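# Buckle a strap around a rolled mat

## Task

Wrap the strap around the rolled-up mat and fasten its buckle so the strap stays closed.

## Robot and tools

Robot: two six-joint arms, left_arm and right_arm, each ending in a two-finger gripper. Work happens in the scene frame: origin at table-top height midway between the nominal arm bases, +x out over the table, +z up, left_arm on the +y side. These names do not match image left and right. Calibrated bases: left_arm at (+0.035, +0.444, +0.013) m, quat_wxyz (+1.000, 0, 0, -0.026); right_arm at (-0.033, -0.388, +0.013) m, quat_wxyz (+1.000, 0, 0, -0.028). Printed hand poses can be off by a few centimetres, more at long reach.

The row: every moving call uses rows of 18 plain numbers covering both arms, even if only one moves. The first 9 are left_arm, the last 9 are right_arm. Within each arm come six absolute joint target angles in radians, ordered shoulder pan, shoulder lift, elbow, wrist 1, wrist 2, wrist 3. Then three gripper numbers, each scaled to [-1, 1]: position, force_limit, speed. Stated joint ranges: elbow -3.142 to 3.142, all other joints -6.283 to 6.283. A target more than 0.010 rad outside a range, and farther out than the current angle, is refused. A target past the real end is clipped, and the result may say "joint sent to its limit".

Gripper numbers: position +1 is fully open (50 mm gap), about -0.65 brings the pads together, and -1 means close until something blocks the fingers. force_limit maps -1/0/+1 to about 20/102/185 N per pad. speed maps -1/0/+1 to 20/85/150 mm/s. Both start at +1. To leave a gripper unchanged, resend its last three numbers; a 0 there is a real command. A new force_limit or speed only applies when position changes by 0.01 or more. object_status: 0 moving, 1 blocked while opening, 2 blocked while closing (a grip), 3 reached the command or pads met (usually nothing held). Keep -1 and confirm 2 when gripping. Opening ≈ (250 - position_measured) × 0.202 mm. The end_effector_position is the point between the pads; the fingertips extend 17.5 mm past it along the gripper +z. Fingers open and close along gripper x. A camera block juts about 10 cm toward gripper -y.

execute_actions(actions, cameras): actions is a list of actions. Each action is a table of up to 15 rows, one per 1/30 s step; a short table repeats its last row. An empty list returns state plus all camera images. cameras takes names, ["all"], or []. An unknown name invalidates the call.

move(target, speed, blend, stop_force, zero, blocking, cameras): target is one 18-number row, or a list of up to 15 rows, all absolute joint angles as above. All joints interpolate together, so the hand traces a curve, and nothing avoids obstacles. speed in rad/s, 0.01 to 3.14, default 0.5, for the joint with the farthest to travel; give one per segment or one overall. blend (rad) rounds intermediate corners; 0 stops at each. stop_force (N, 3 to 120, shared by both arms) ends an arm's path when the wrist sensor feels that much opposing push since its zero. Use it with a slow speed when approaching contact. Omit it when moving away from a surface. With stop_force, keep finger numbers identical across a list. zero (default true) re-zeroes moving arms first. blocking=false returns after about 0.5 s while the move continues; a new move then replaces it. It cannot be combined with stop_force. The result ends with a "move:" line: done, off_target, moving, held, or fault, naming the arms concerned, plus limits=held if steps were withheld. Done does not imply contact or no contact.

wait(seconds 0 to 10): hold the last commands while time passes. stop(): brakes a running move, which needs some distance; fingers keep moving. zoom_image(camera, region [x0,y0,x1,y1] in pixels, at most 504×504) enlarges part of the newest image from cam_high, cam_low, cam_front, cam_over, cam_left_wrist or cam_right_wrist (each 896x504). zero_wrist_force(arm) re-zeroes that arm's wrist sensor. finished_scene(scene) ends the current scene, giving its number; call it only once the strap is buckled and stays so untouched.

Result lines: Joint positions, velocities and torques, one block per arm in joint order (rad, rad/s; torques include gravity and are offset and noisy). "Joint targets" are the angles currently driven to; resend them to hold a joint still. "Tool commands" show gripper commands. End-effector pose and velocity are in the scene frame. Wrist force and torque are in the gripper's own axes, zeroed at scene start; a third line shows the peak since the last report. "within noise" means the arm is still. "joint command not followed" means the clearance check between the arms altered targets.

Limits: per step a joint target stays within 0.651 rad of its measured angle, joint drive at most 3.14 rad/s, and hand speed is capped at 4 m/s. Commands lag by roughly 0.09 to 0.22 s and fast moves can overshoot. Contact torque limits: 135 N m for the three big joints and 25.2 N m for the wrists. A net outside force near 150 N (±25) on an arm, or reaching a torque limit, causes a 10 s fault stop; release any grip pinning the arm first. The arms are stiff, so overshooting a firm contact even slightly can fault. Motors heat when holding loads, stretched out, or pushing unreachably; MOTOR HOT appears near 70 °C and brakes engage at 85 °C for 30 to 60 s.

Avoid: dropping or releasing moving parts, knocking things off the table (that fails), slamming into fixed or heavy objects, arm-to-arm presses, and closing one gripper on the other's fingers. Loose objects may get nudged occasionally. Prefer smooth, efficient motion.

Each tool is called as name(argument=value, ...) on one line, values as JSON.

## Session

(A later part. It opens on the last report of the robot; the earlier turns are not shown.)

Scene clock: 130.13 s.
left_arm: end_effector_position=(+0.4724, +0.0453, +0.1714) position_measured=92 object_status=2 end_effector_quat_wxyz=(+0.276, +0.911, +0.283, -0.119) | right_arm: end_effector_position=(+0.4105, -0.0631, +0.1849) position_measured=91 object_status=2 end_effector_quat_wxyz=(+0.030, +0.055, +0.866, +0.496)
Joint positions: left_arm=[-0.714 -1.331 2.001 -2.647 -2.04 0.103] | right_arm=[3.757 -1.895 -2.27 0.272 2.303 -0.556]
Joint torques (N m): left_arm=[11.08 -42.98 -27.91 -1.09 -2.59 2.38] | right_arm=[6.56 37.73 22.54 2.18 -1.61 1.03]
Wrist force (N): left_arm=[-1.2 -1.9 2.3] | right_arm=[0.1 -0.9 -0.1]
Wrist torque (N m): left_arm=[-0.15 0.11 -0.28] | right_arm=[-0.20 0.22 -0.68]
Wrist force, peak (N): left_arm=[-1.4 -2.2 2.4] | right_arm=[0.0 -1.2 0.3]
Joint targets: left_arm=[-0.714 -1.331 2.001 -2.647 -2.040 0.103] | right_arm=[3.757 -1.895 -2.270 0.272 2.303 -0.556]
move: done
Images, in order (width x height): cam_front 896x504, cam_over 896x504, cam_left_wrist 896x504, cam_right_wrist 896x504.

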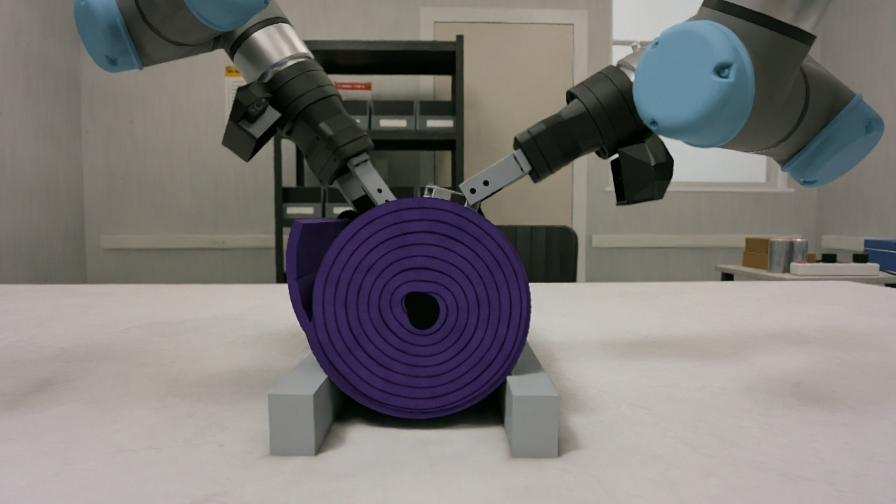

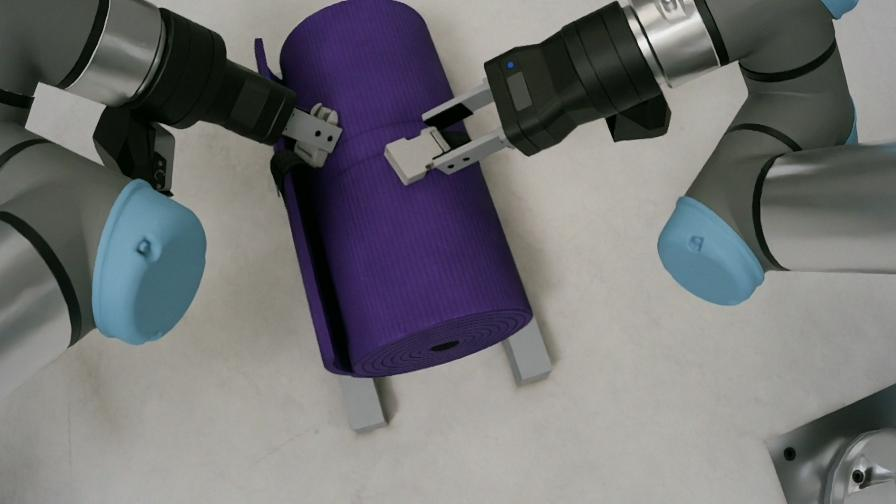

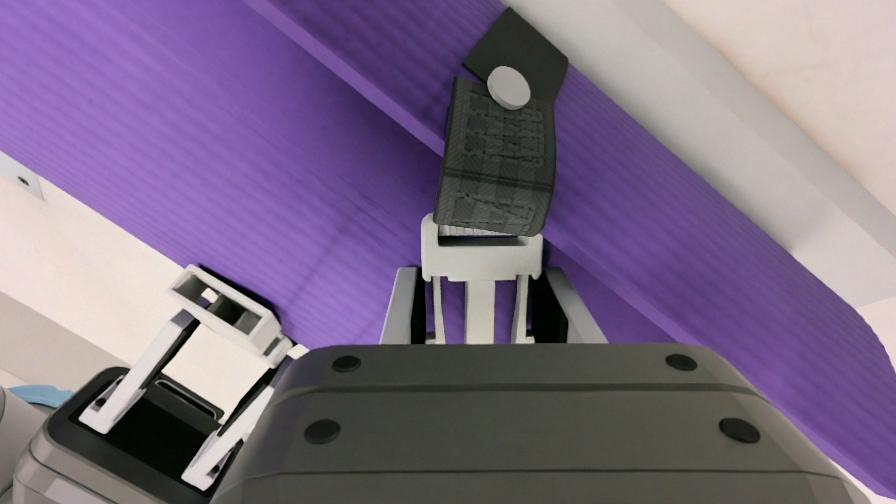

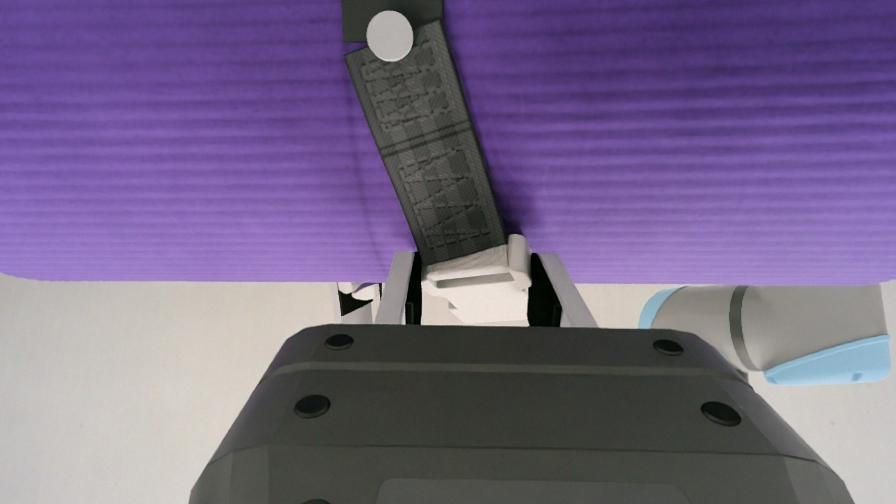

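move(target=[[-0.6864,-1.3855,1.9889,-2.567,-2.0511,0.1317,-1,-0.4,-1,3.7569,-1.8691,-2.2641,0.2411,2.3035,-0.5556,-1,-0.3,-1],[-0.8990,-1.3804,1.7137,-1.9731,-1.6973,0.3474,-1,-0.4,-1,3.7569,-1.8691,-2.2641,0.2411,2.3035,-0.5556,-1,-0.3,-1]], speed=0.3, blend=0.05, cameras=["cam_right_wrist","cam_front","cam_over"])

zoom_image(camera="cam_front", region=[330, 120, 510, 220])

Scene clock: 160.50 s.
left_arm: end_effector_position=(+0.4472, +0.0395, +0.2147) position_measured=92 object_status=2 end_effector_quat_wxyz=(+0.060, +0.988, +0.133, -0.040) | right_arm: end_effector_position=(+0.4105, -0.0631, +0.1947) position_measured=91 object_status=2 end_effector_quat_wxyz=(+0.030, +0.055, +0.866, +0.496)
Joint positions: left_arm=[-0.899 -1.38 1.714 -1.973 -1.697 0.347] | right_arm=[3.757 -1.869 -2.264 0.241 2.303 -0.556]
Joint torques (N m): left_arm=[10.58 -31.52 -20.37 -3.76 -1.19 -2.71] | right_arm=[5.73 18.32 8.1 5.47 1.54 1.04]
Wrist force (N): left_arm=[-0.7 -1.1 2.1] | right_arm=[-0.7 -4.8 0.1]
Wrist torque (N m): left_arm=[-0.05 0.00 -0.24] | right_arm=[-0.29 0.19 -0.67]
Wrist force, peak (N): left_arm=[-1.3 -2.2 4.1] | right_arm=[-1.3 -5.6 0.8]
Joint targets: left_arm=[-0.899 -1.380 1.714 -1.973 -1.697 0.347] | right_arm=[3.757 -1.869 -2.264 0.241 2.303 -0.556]
move: done; blend cut to 0.0401 rad at target 1
Images, in order (width x height): cam_front 896x504, cam_over 896x504, cam_right_wrist 896x504.

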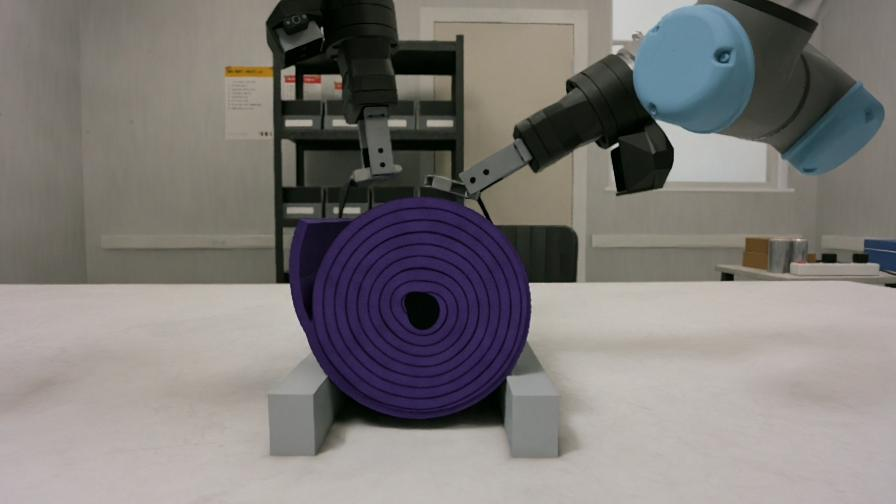

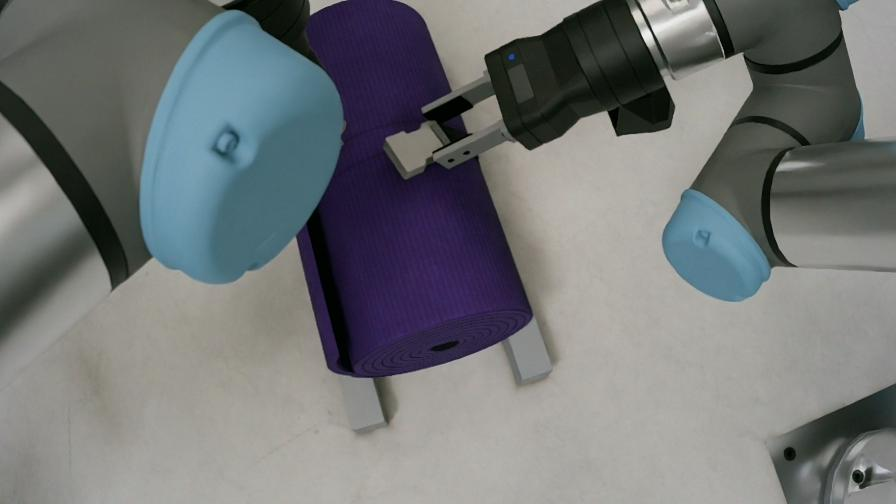

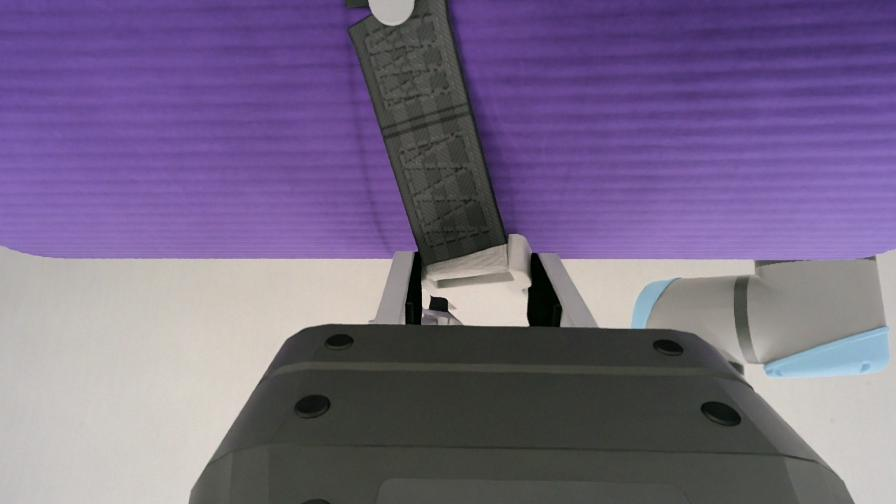

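Scaled by 2.800.

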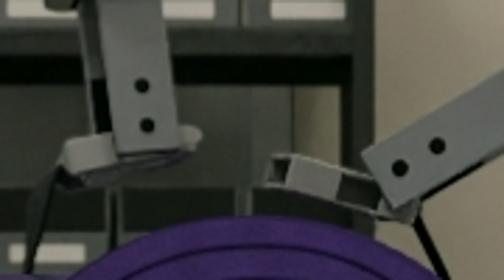

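move(target=[-1.0716,-1.2037,1.4214,-1.5064,-1.4710,0.5467,-1,-0.4,-1,3.7569,-1.8691,-2.2641,0.2411,2.3035,-0.5556,-1,-0.3,-1], speed=0.25, stop_force=20, cameras=["cam_right_wrist","cam_front","cam_low","cam_over","cam_left_wrist"])

zoom_image(camera="cam_front", region=[360, 130, 500, 208])

zoom_image(camera="cam_low", region=[480, 140, 620, 218])

zoom_image(camera="cam_right_wrist", region=[360, 220, 600, 355])

Scene clock: 190.43 s.
left_arm: end_effector_position=(+0.4207, +0.0080, +0.2118) position_measured=92 object_status=2 end_effector_quat_wxyz=(-0.147, +0.987, -0.056, -0.024) | right_arm: end_effector_position=(+0.4105, -0.0631, +0.1948) position_measured=91 object_status=2 end_effector_quat_wxyz=(+0.030, +0.055, +0.866, +0.496)
Joint positions: left_arm=[-1.072 -1.204 1.421 -1.506 -1.471 0.547] | right_arm=[3.757 -1.869 -2.264 0.241 2.304 -0.556]
Joint torques (N m): left_arm=[9.58 -54.45 -24.84 -0.37 -1.18 -2.68] | right_arm=[5.38 18.09 8.69 5.2 3.67 0.94]
Wrist force (N): left_arm=[1.2 -0.4 5.6] | right_arm=[-1.1 -4.9 0.5]
Wrist torque (N m): left_arm=[-0.04 0.01 -0.09] | right_arm=[-0.25 0.22 -0.67]
Wrist force, peak (N): left_arm=[1.3 -0.1 6.1] | right_arm=[-1.4 -5.7 0.9]
Joint targets: left_arm=[-1.072 -1.204 1.421 -1.506 -1.471 0.547] | right_arm=[3.757 -1.869 -2.264 0.241 2.303 -0.556]
move: done
Images, in order (width x height): cam_low 896x504, cam_front 896x504, cam_over 896x504, cam_left_wrist 896x504, cam_right_wrist 896x504.

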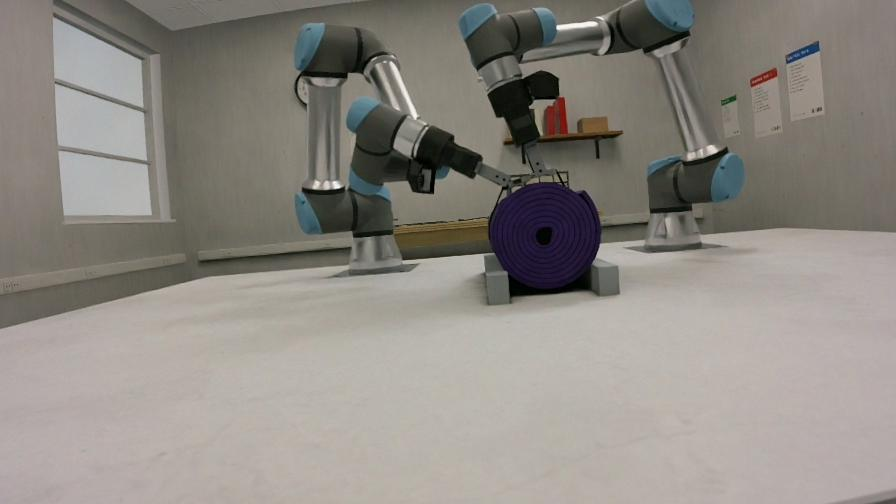

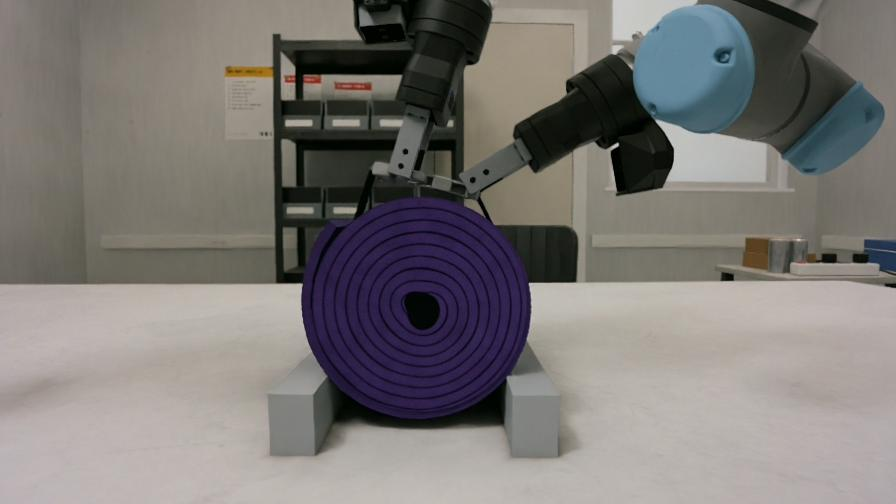

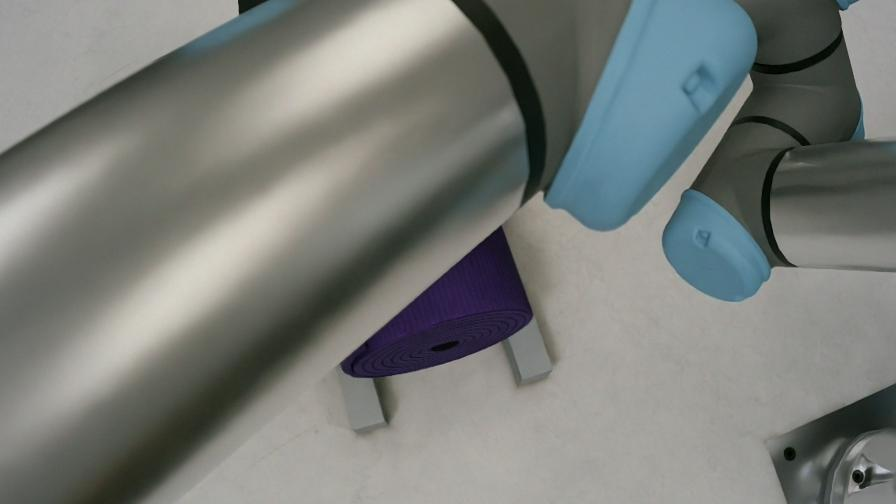

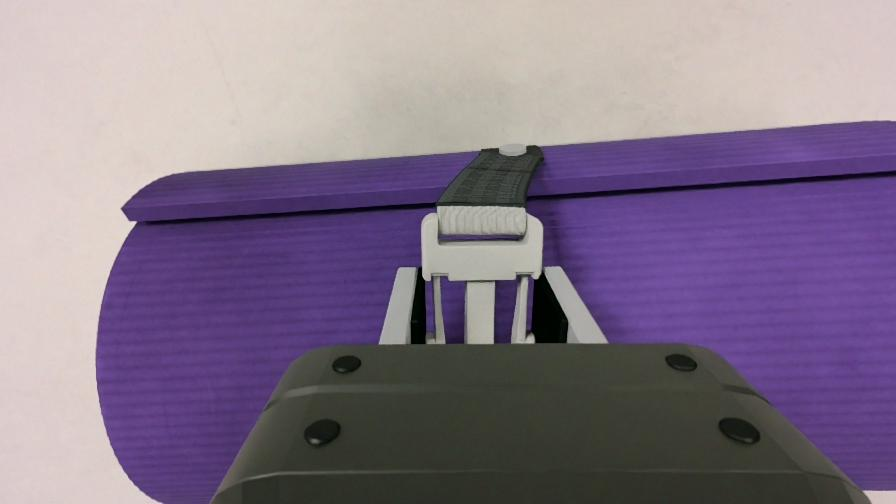

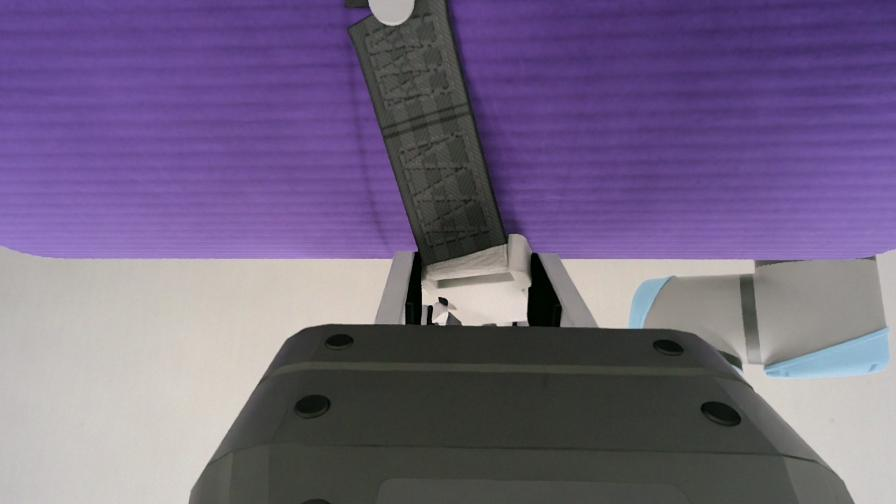

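Scaled by 3.600.

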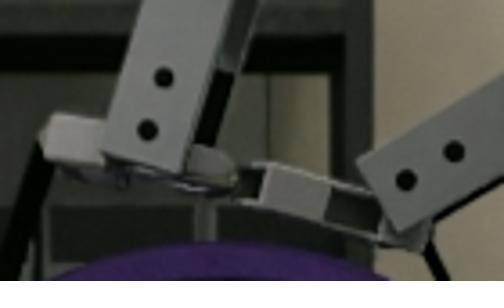

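Scaled by 3.600.

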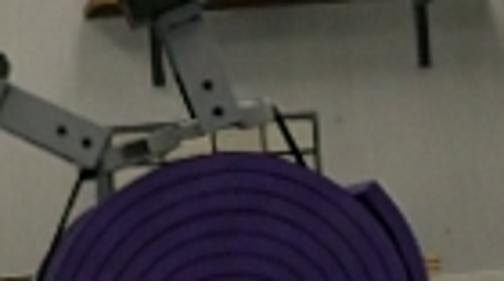

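Scaled by 2.100.

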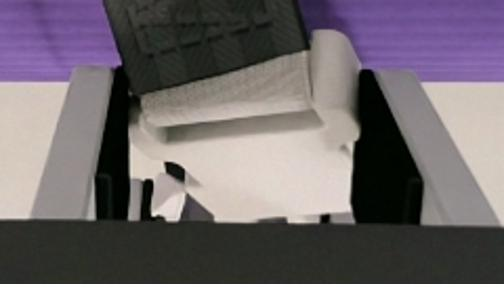

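move(target=[-1.0716,-1.2002,1.4346,-1.5231,-1.4710,0.5467,-1,-0.4,-1,3.7995,-1.7773,-2.2412,0.0188,2.1957,-0.5953,-1,-0.3,-1], speed=0.2, cameras=["cam_right_wrist","cam_front","cam_low"])

zoom_image(camera="cam_front", region=[360, 130, 500, 208])

zoom_image(camera="cam_low", region=[500, 155, 590, 205])

zoom_image(camera="cam_right_wrist", region=[360, 220, 600, 355])

Scene clock: 206.33 s.
left_arm: end_effector_position=(+0.4207, +0.0081, +0.2048) position_measured=92 object_status=2 end_effector_quat_wxyz=(-0.147, +0.987, -0.056, -0.024) | right_arm: end_effector_position=(+0.4105, -0.0610, +0.1960) position_measured=91 object_status=2 end_effector_quat_wxyz=(+0.030, +0.060, +0.896, +0.439)
Joint positions: left_arm=[-1.072 -1.2 1.435 -1.523 -1.471 0.547] | right_arm=[3.8 -1.777 -2.241 0.019 2.196 -0.595]
Joint torques (N m): left_arm=[0.43 -40.37 -29.8 -2.76 -1.48 -2.52] | right_arm=[-2.71 17.57 10.43 5.36 5.9 1.08]
Wrist force (N): left_arm=[-3.4 -8.3 3.9] | right_arm=[-3.9 -10.3 -4.4]
Wrist torque (N m): left_arm=[-0.03 0.00 -0.06] | right_arm=[-0.30 -0.02 -0.52]
Wrist force, peak (N): left_arm=[0.6 -9.6 5.3] | right_arm=[-2.1 -12.7 -5.4]
Joint targets: left_arm=[-1.072 -1.200 1.435 -1.523 -1.471 0.547] | right_arm=[3.800 -1.777 -2.241 0.019 2.196 -0.595]
move: done
Images, in order (width x height): cam_low 896x504, cam_front 896x504, cam_right_wrist 896x504.

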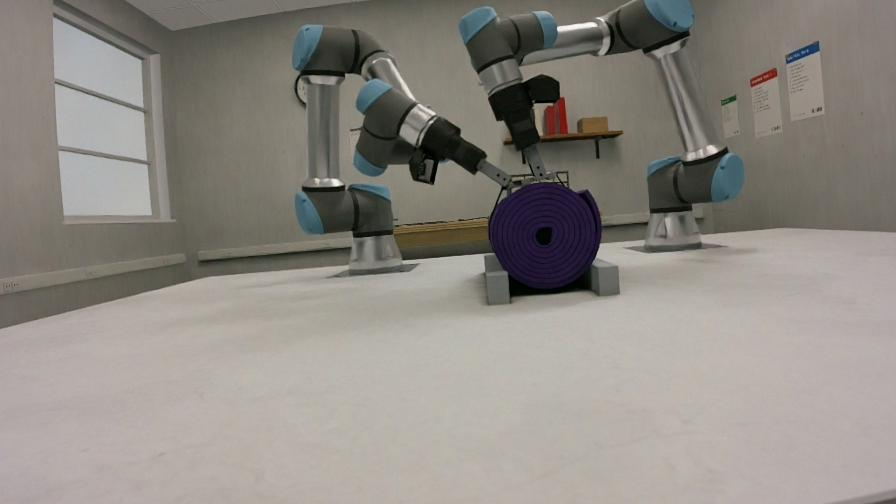

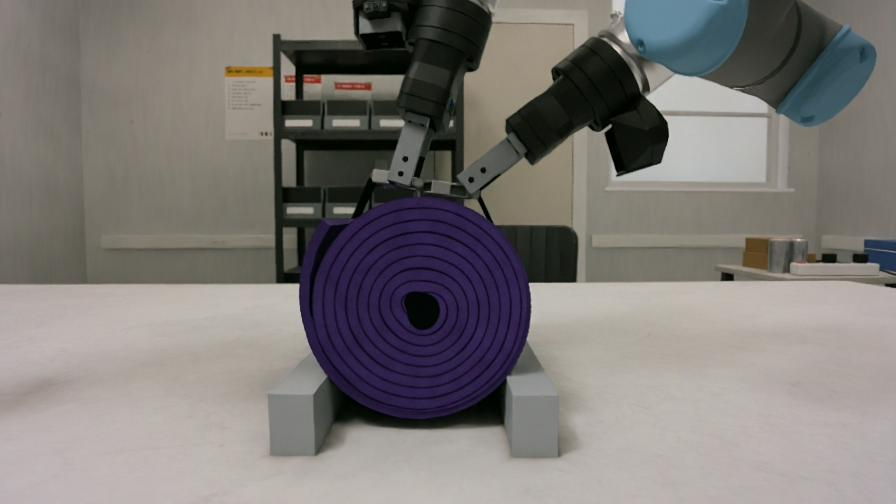

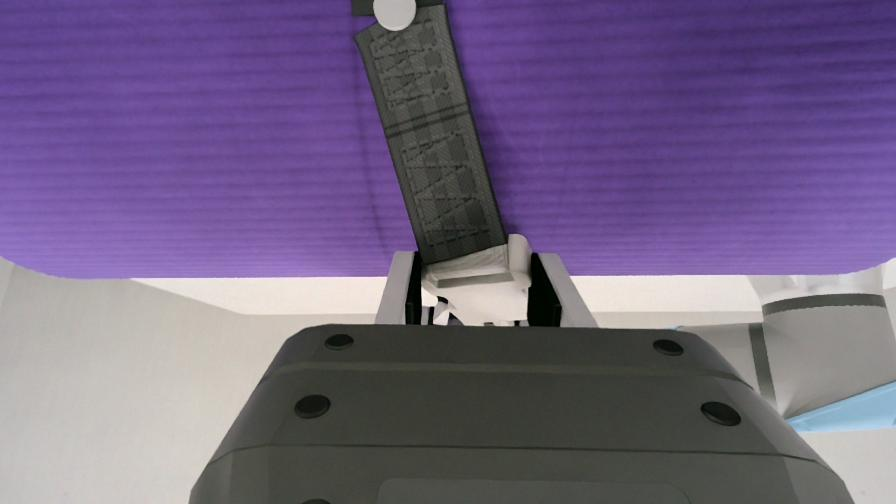

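Scaled by 3.600.

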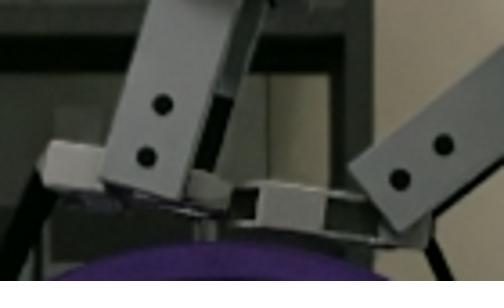

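Scaled by 5.600.

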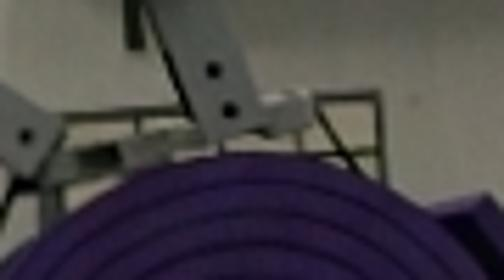

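Scaled by 2.100.

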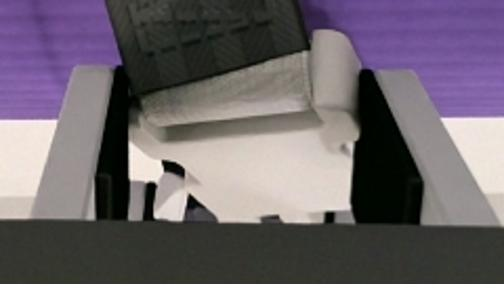

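move(target=[-1.0877,-1.1621,1.3952,-1.5201,-1.4755,0.5307,-1,-0.4,-1,3.7995,-1.7773,-2.2412,0.0188,2.1957,-0.5953,-1,-0.3,-1], speed=0.04, stop_force=15, cameras=["cam_right_wrist","cam_front","cam_low"])

zoom_image(camera="cam_front", region=[360, 130, 500, 208])

zoom_image(camera="cam_right_wrist", region=[360, 220, 600, 355])

Scene clock: 220.90 s.
left_arm: end_effector_position=(+0.4199, +0.0002, +0.2026) position_measured=130 object_status=2 end_effector_quat_wxyz=(-0.147, +0.987, -0.056, -0.024) | right_arm: end_effector_position=(+0.4105, -0.0611, +0.1958) position_measured=91 object_status=2 end_effector_quat_wxyz=(+0.030, +0.061, +0.896, +0.439)
Joint positions: left_arm=[-1.078 -1.185 1.419 -1.522 -1.473 0.54] | right_arm=[3.799 -1.777 -2.241 0.019 2.196 -0.595]
Joint torques (N m): left_arm=[6.34 -45.54 -28.71 -9.46 -1.16 2.56] | right_arm=[16.43 21.04 29.8 6.53 3.72 1.03]
Wrist force (N): left_arm=[-6.4 -17.8 4.5] | right_arm=[-7.2 -17.6 -10.2]
Wrist torque (N m): left_arm=[-0.02 -0.14 -0.08] | right_arm=[-0.44 -0.20 -0.51]
Wrist force, peak (N): left_arm=[-6.3 -31.8 5.3] | right_arm=[-7.0 -26.5 -18.4]
Joint targets: left_arm=[-1.078 -1.185 1.419 -1.522 -1.473 0.540] | right_arm=[3.800 -1.777 -2.241 0.019 2.196 -0.595]
move: contact (left_arm); left_arm: the elbow is farthest, 0.024 rad from its target
Images, in order (width x height): cam_low 896x504, cam_front 896x504, cam_right_wrist 896x504.

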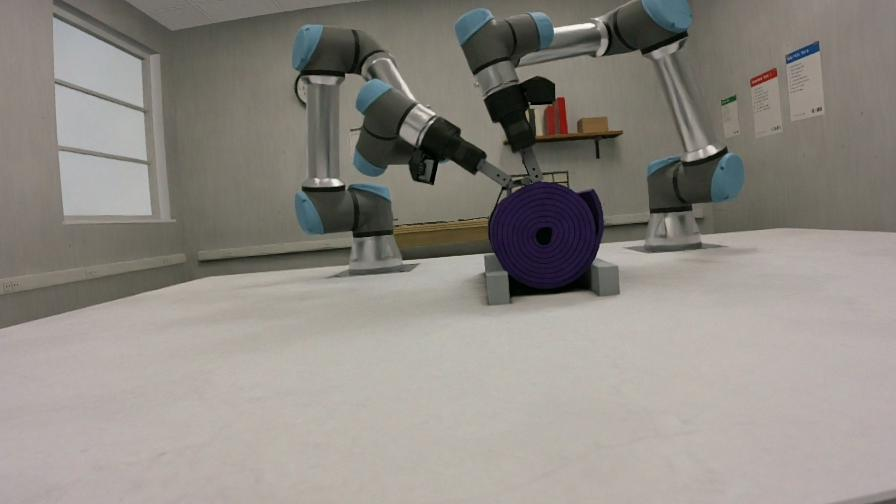

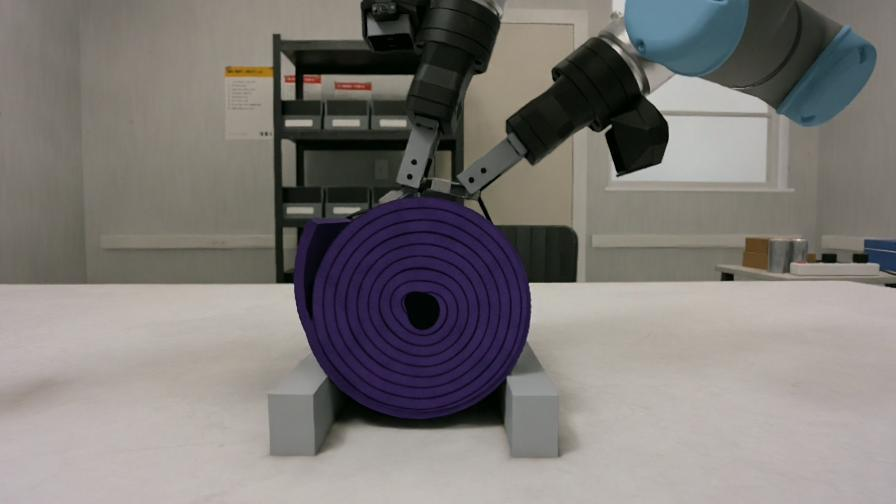

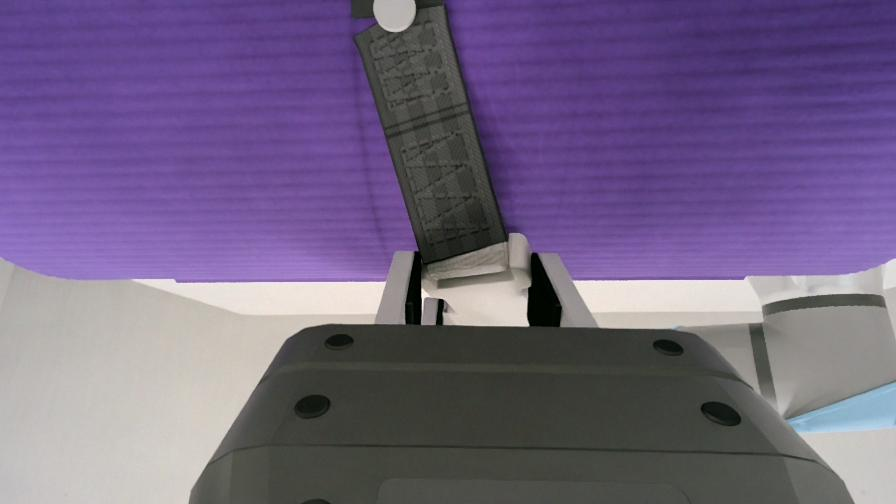

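Scaled by 3.600.

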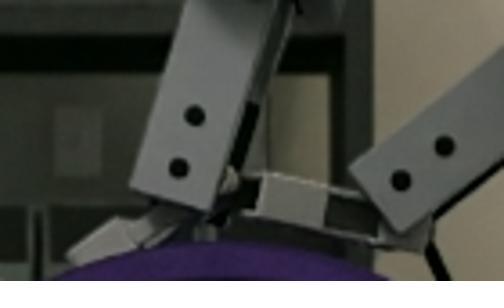

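Scaled by 2.100.

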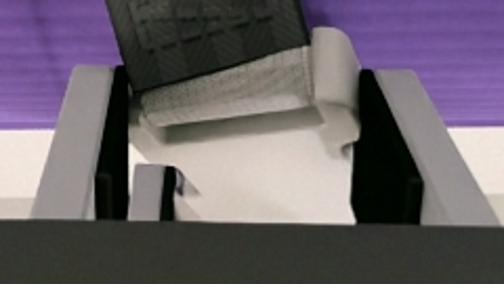

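move(target=[[-1.0716,-1.2037,1.4214,-1.5064,-1.4710,0.5467,-1,-0.4,-1,3.7995,-1.7773,-2.2412,0.0188,2.1957,-0.5953,-1,-0.3,-1],[-0.8990,-1.3804,1.7137,-1.9731,-1.6973,0.3474,-1,-0.4,-1,3.7995,-1.7773,-2.2412,0.0188,2.1957,-0.5953,-1,-0.3,-1],[-0.6864,-1.3855,1.9889,-2.567,-2.0511,0.1317,-1,-0.4,-1,3.7995,-1.7773,-2.2412,0.0188,2.1957,-0.5953,-1,-0.3,-1]], speed=0.3, blend=0.03, cameras=["cam_left_wrist","cam_front","cam_over"])

zoom_image(camera="cam_over", region=[270, 80, 530, 226])

zoom_image(camera="cam_left_wrist", region=[40, 200, 360, 400])

Scene clock: 241.50 s.
left_arm: end_effector_position=(+0.4744, +0.0625, +0.1962) position_measured=135 object_status=2 end_effector_quat_wxyz=(+0.276, +0.911, +0.284, -0.119) | right_arm: end_effector_position=(+0.4105, -0.0611, +0.1959) position_measured=91 object_status=2 end_effector_quat_wxyz=(+0.030, +0.061, +0.896, +0.439)
Joint positions: left_arm=[-0.686 -1.386 1.989 -2.567 -2.051 0.132] | right_arm=[3.799 -1.777 -2.241 0.019 2.196 -0.595]
Joint torques (N m): left_arm=[-8.78 -38.52 -26.29 -3.18 0.25 2.45] | right_arm=[-6.59 36.03 9.27 3.09 -0.8 0.91]
Wrist force (N): left_arm=[-1.2 -2.3 2.5] | right_arm=[-0.7 -2.6 0.3]
Wrist torque (N m): left_arm=[-0.21 0.10 -0.33] | right_arm=[-0.03 0.19 -0.62]
Wrist force, peak (N): left_arm=[-6.9 -18.8 3.2] | right_arm=[-6.8 -18.2 -10.6]
Joint targets: left_arm=[-0.686 -1.385 1.989 -2.567 -2.051 0.132] | right_arm=[3.800 -1.777 -2.241 0.019 2.196 -0.595]
move: done; blend cut to 0.0093 rad at target 1
Images, in order (width x height): cam_front 896x504, cam_over 896x504, cam_left_wrist 896x504.

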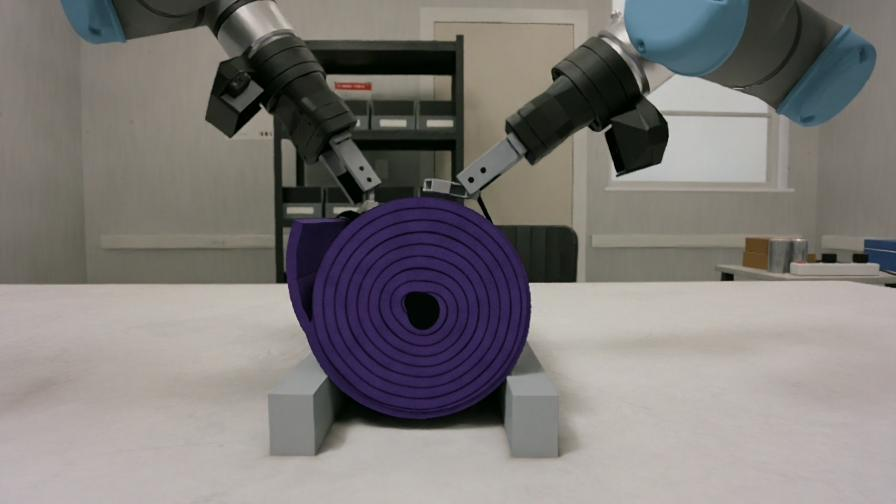

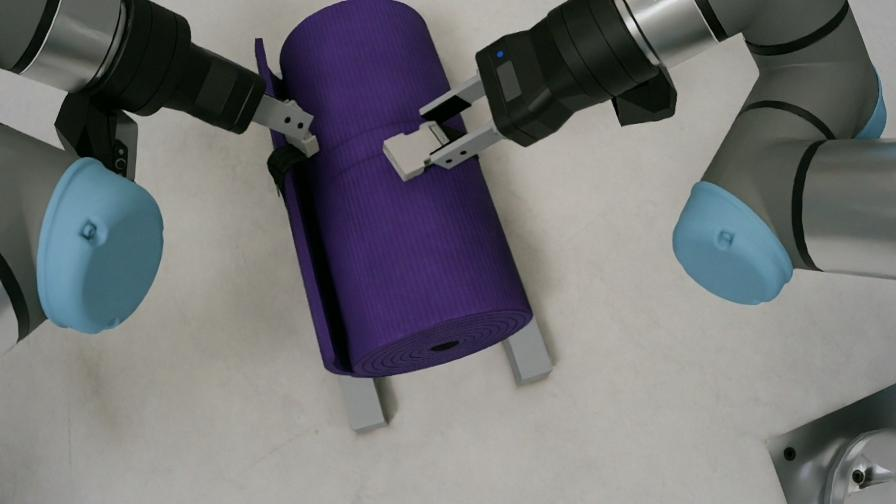

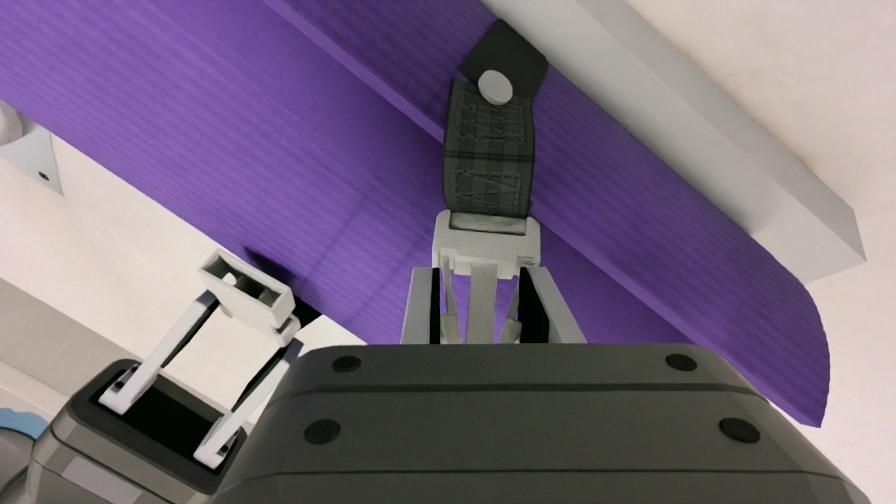

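Scaled by 1.938.

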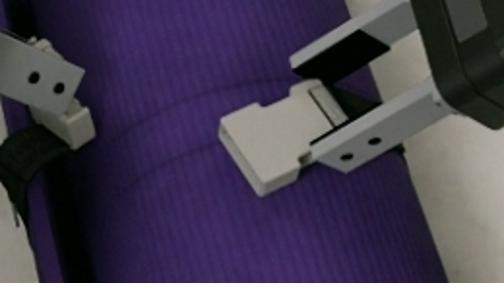

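Scaled by 1.575.

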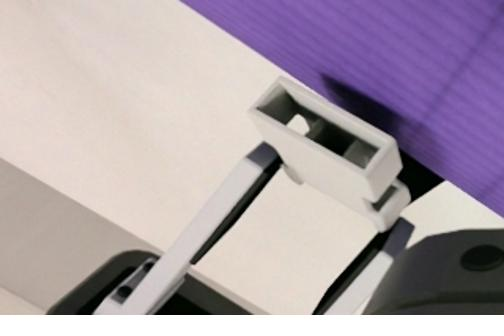

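move(target=[-0.7024,-1.3542,1.996,-2.613,-2.0448,0.1151,-1,-0.4,-1,3.7995,-1.7773,-2.2412,0.0188,2.1957,-0.5953,-1,-0.3,-1], speed=0.1, stop_force=6)

move(target=[-0.7024,-1.3542,1.996,-2.613,-2.0448,0.1151,1,-0.4,-1,3.7995,-1.7773,-2.2412,0.0188,2.1957,-0.5953,-1,-0.3,-1], cameras=["cam_left_wrist","cam_front","cam_over"])

zoom_image(camera="cam_front", region=[320, 130, 500, 230])

Scene clock: 257.43 s.
left_arm: end_effector_position=(+0.4740, +0.0581, +0.1902) position_measured=135 object_status=2 end_effector_quat_wxyz=(+0.276, +0.911, +0.283, -0.119) | right_arm: end_effector_position=(+0.4105, -0.0611, +0.1959) position_measured=91 object_status=2 end_effector_quat_wxyz=(+0.030, +0.061, +0.896, +0.439)
Joint positions: left_arm=[-0.693 -1.372 1.992 -2.587 -2.048 0.125] | right_arm=[3.799 -1.777 -2.241 0.019 2.196 -0.595]
Joint torques (N m): left_arm=[10.24 -28.14 -29.21 -6.22 -2.92 0.32] | right_arm=[-6.38 35.57 8.73 2.99 -0.84 0.72]
Wrist force (N): left_arm=[-1.4 -2.4 1.4] | right_arm=[-0.9 -3.0 0.4]
Wrist torque (N m): left_arm=[-0.13 0.10 -0.37] | right_arm=[-0.05 0.18 -0.62]
Wrist force, peak (N): left_arm=[0.2 -0.6 -5.6] | right_arm=[-1.6 -4.3 1.2]
Joint targets: left_arm=[-0.693 -1.372 1.992 -2.587 -2.048 0.125] | right_arm=[3.800 -1.777 -2.241 0.019 2.196 -0.595]
move: contact (left_arm); left_arm: the wrist 1 is farthest, 0.026 rad from its target

Scene clock: 259.00 s.
left_arm: end_effector_position=(+0.4734, +0.0525, +0.1820) position_measured=3 object_status=0 end_effector_quat_wxyz=(+0.276, +0.911, +0.283, -0.119) | right_arm: end_effector_position=(+0.4105, -0.0611, +0.1959) position_measured=91 object_status=2 end_effector_quat_wxyz=(+0.030, +0.061, +0.896, +0.439)
Joint positions: left_arm=[-0.702 -1.354 1.996 -2.613 -2.045 0.115] | right_arm=[3.799 -1.777 -2.241 0.019 2.196 -0.595]
Joint torques (N m): left_arm=[9.83 -42.31 -26.48 -1.13 -2.86 2.3] | right_arm=[-6.49 36.39 8.54 3.01 -0.84 0.68]
Wrist force (N): left_arm=[-1.1 -2.1 2.6] | right_arm=[-1.7 -4.0 1.0]
Wrist torque (N m): left_arm=[-0.18 0.10 -0.28] | right_arm=[-0.08 0.22 -0.61]
Wrist force, peak (N): left_arm=[-1.2 -2.2 2.7] | right_arm=[-1.5 -4.2 1.1]
Joint targets: left_arm=[-0.702 -1.354 1.996 -2.613 -2.045 0.115] | right_arm=[3.800 -1.777 -2.241 0.019 2.196 -0.595]
move: done
Images, in order (width x height): cam_front 896x504, cam_over 896x504, cam_left_wrist 896x504.

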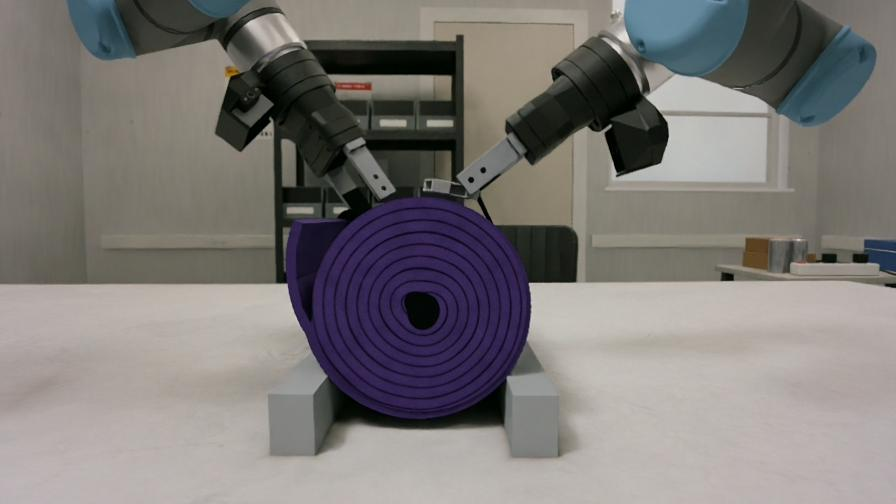

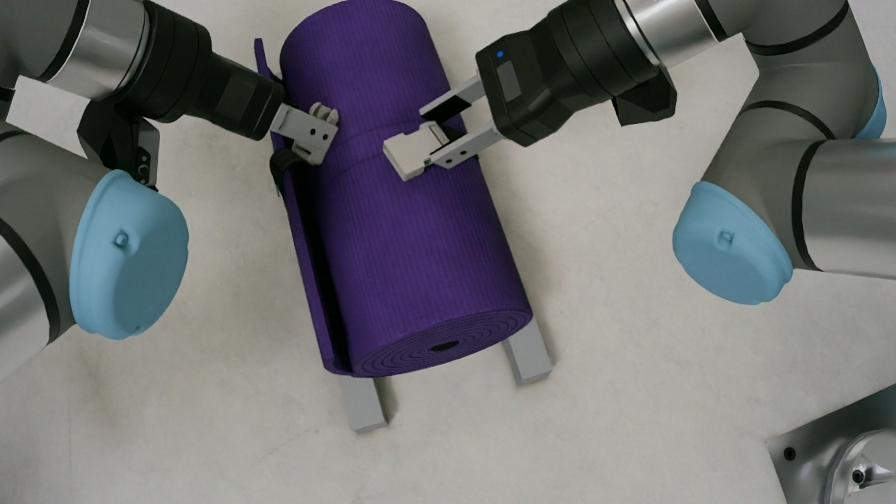

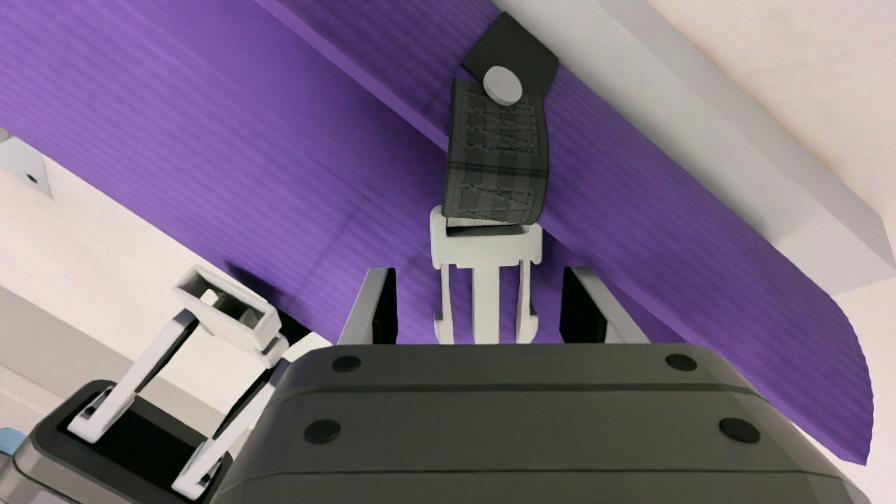

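Scaled by 2.800.

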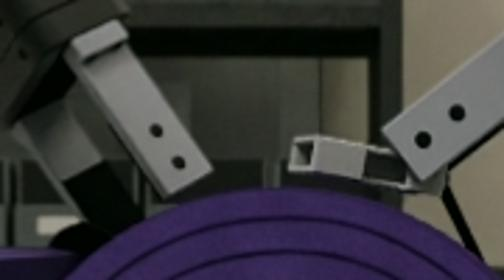

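move(target=[-0.7143,-1.3245,2.0175,-2.6698,-2.0401,0.1026,1,-0.4,-1,3.7995,-1.7773,-2.2412,0.0188,2.1957,-0.5953,-1,-0.3,-1], speed=0.08, stop_force=8)

wait(seconds=0.1, cameras=["cam_left_wrist","cam_front"])

zoom_image(camera="cam_front", region=[320, 130, 500, 230])

Scene clock: 270.10 s.
left_arm: end_effector_position=(+0.4706, +0.0477, +0.1654) position_measured=3 object_status=3 end_effector_quat_wxyz=(+0.276, +0.911, +0.284, -0.119) | right_arm: end_effector_position=(+0.4105, -0.0611, +0.1959) position_measured=91 object_status=2 end_effector_quat_wxyz=(+0.030, +0.061, +0.896, +0.439)
Joint positions: left_arm=[-0.713 -1.327 2.016 -2.665 -2.041 0.104] | right_arm=[3.799 -1.777 -2.241 0.019 2.196 -0.595]
Joint torques (N m): left_arm=[8.27 -34.46 -24.85 -4.99 -2.63 2.48] | right_arm=[-6.87 35.49 9.1 3 -0.68 0.6]
Wrist force (N): left_arm=[-0.8 -0.3 -7.0] | right_arm=[-1.1 -3.3 0.6]
Wrist torque (N m): left_arm=[-0.14 -0.17 -0.34] | right_arm=[-0.05 0.19 -0.61]
Wrist force, peak (N): left_arm=[-1.7 -4.0 -37.4] | right_arm=[-1.7 -4.3 1.3]
Joint targets: left_arm=[-0.713 -1.327 2.016 -2.665 -2.041 0.104] | right_arm=[3.800 -1.777 -2.241 0.019 2.196 -0.595]
move: contact (left_arm)

Scene clock: 270.20 s.
left_arm: end_effector_position=(+0.4706, +0.0477, +0.1654) position_measured=3 object_status=3 end_effector_quat_wxyz=(+0.276, +0.911, +0.284, -0.119) | right_arm: end_effector_position=(+0.4105, -0.0611, +0.1959) position_measured=91 object_status=2 end_effector_quat_wxyz=(+0.030, +0.061, +0.896, +0.439)
Joint positions: left_arm=[-0.713 -1.327 2.016 -2.665 -2.041 0.104] | right_arm=[3.799 -1.777 -2.241 0.019 2.196 -0.595]
Joint torques (N m): left_arm=[7.88 -35.28 -25 -5.07 -2.64 2.47] | right_arm=[-5.87 35.67 8.93 3.04 -0.71 0.59]
Wrist force (N): left_arm=[-1.4 -0.3 -7.5] | right_arm=[-0.7 -2.7 0.3]
Wrist torque (N m): left_arm=[-0.14 -0.15 -0.33] | right_arm=[-0.04 0.19 -0.62]
Wrist force, peak (N): left_arm=[-1.4 -0.3 -7.5] | right_arm=[-1.4 -4.0 1.0]
Joint targets: left_arm=[-0.713 -1.327 2.016 -2.665 -2.041 0.104] | right_arm=[3.800 -1.777 -2.241 0.019 2.196 -0.595]
Tool commands: left_gripper/position=+1.0 left_gripper/force_limit=-0.4 left_gripper/speed=-1.0 right_gripper/position=-1.0 right_gripper/force_limit=-0.3 right_gripper/speed=-1.0
wait: 0.10 s; no rest
Images, in order (width x height): cam_front 896x504, cam_left_wrist 896x504.

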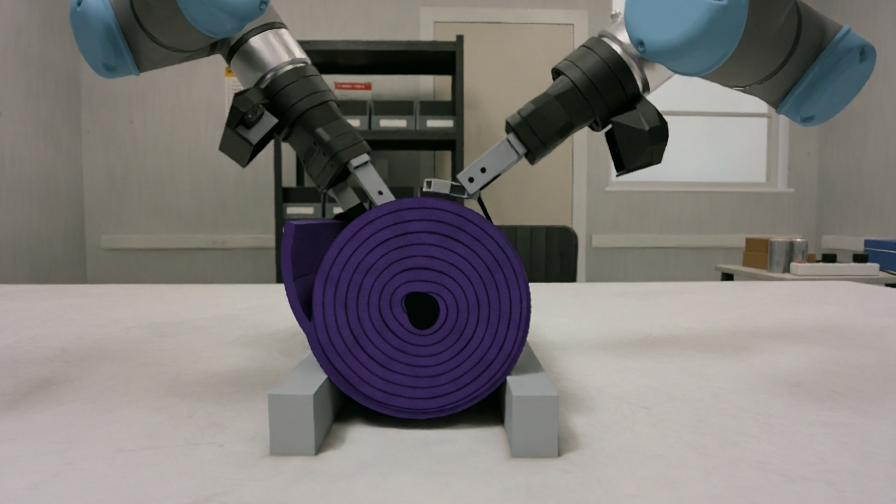

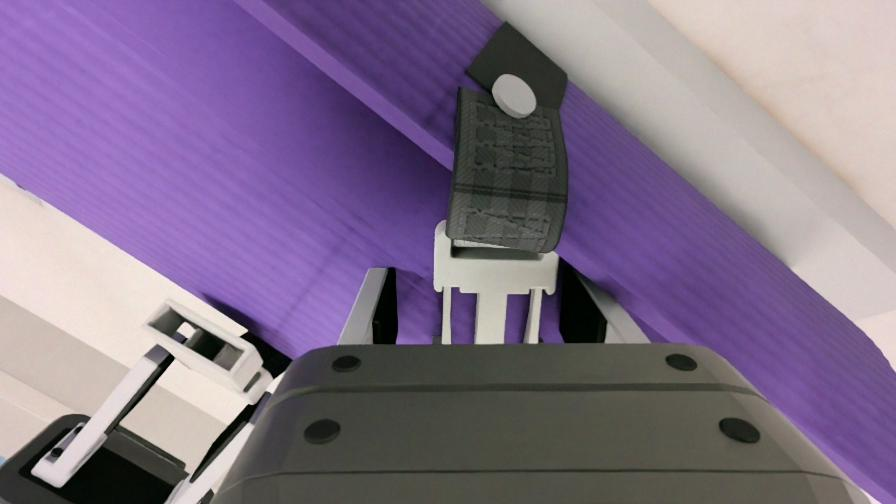

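Scaled by 2.800.

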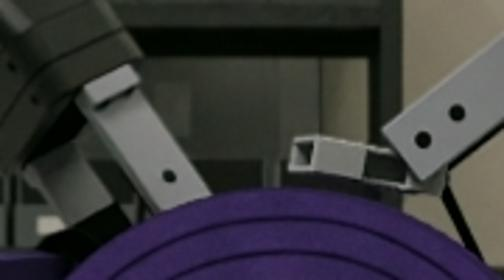

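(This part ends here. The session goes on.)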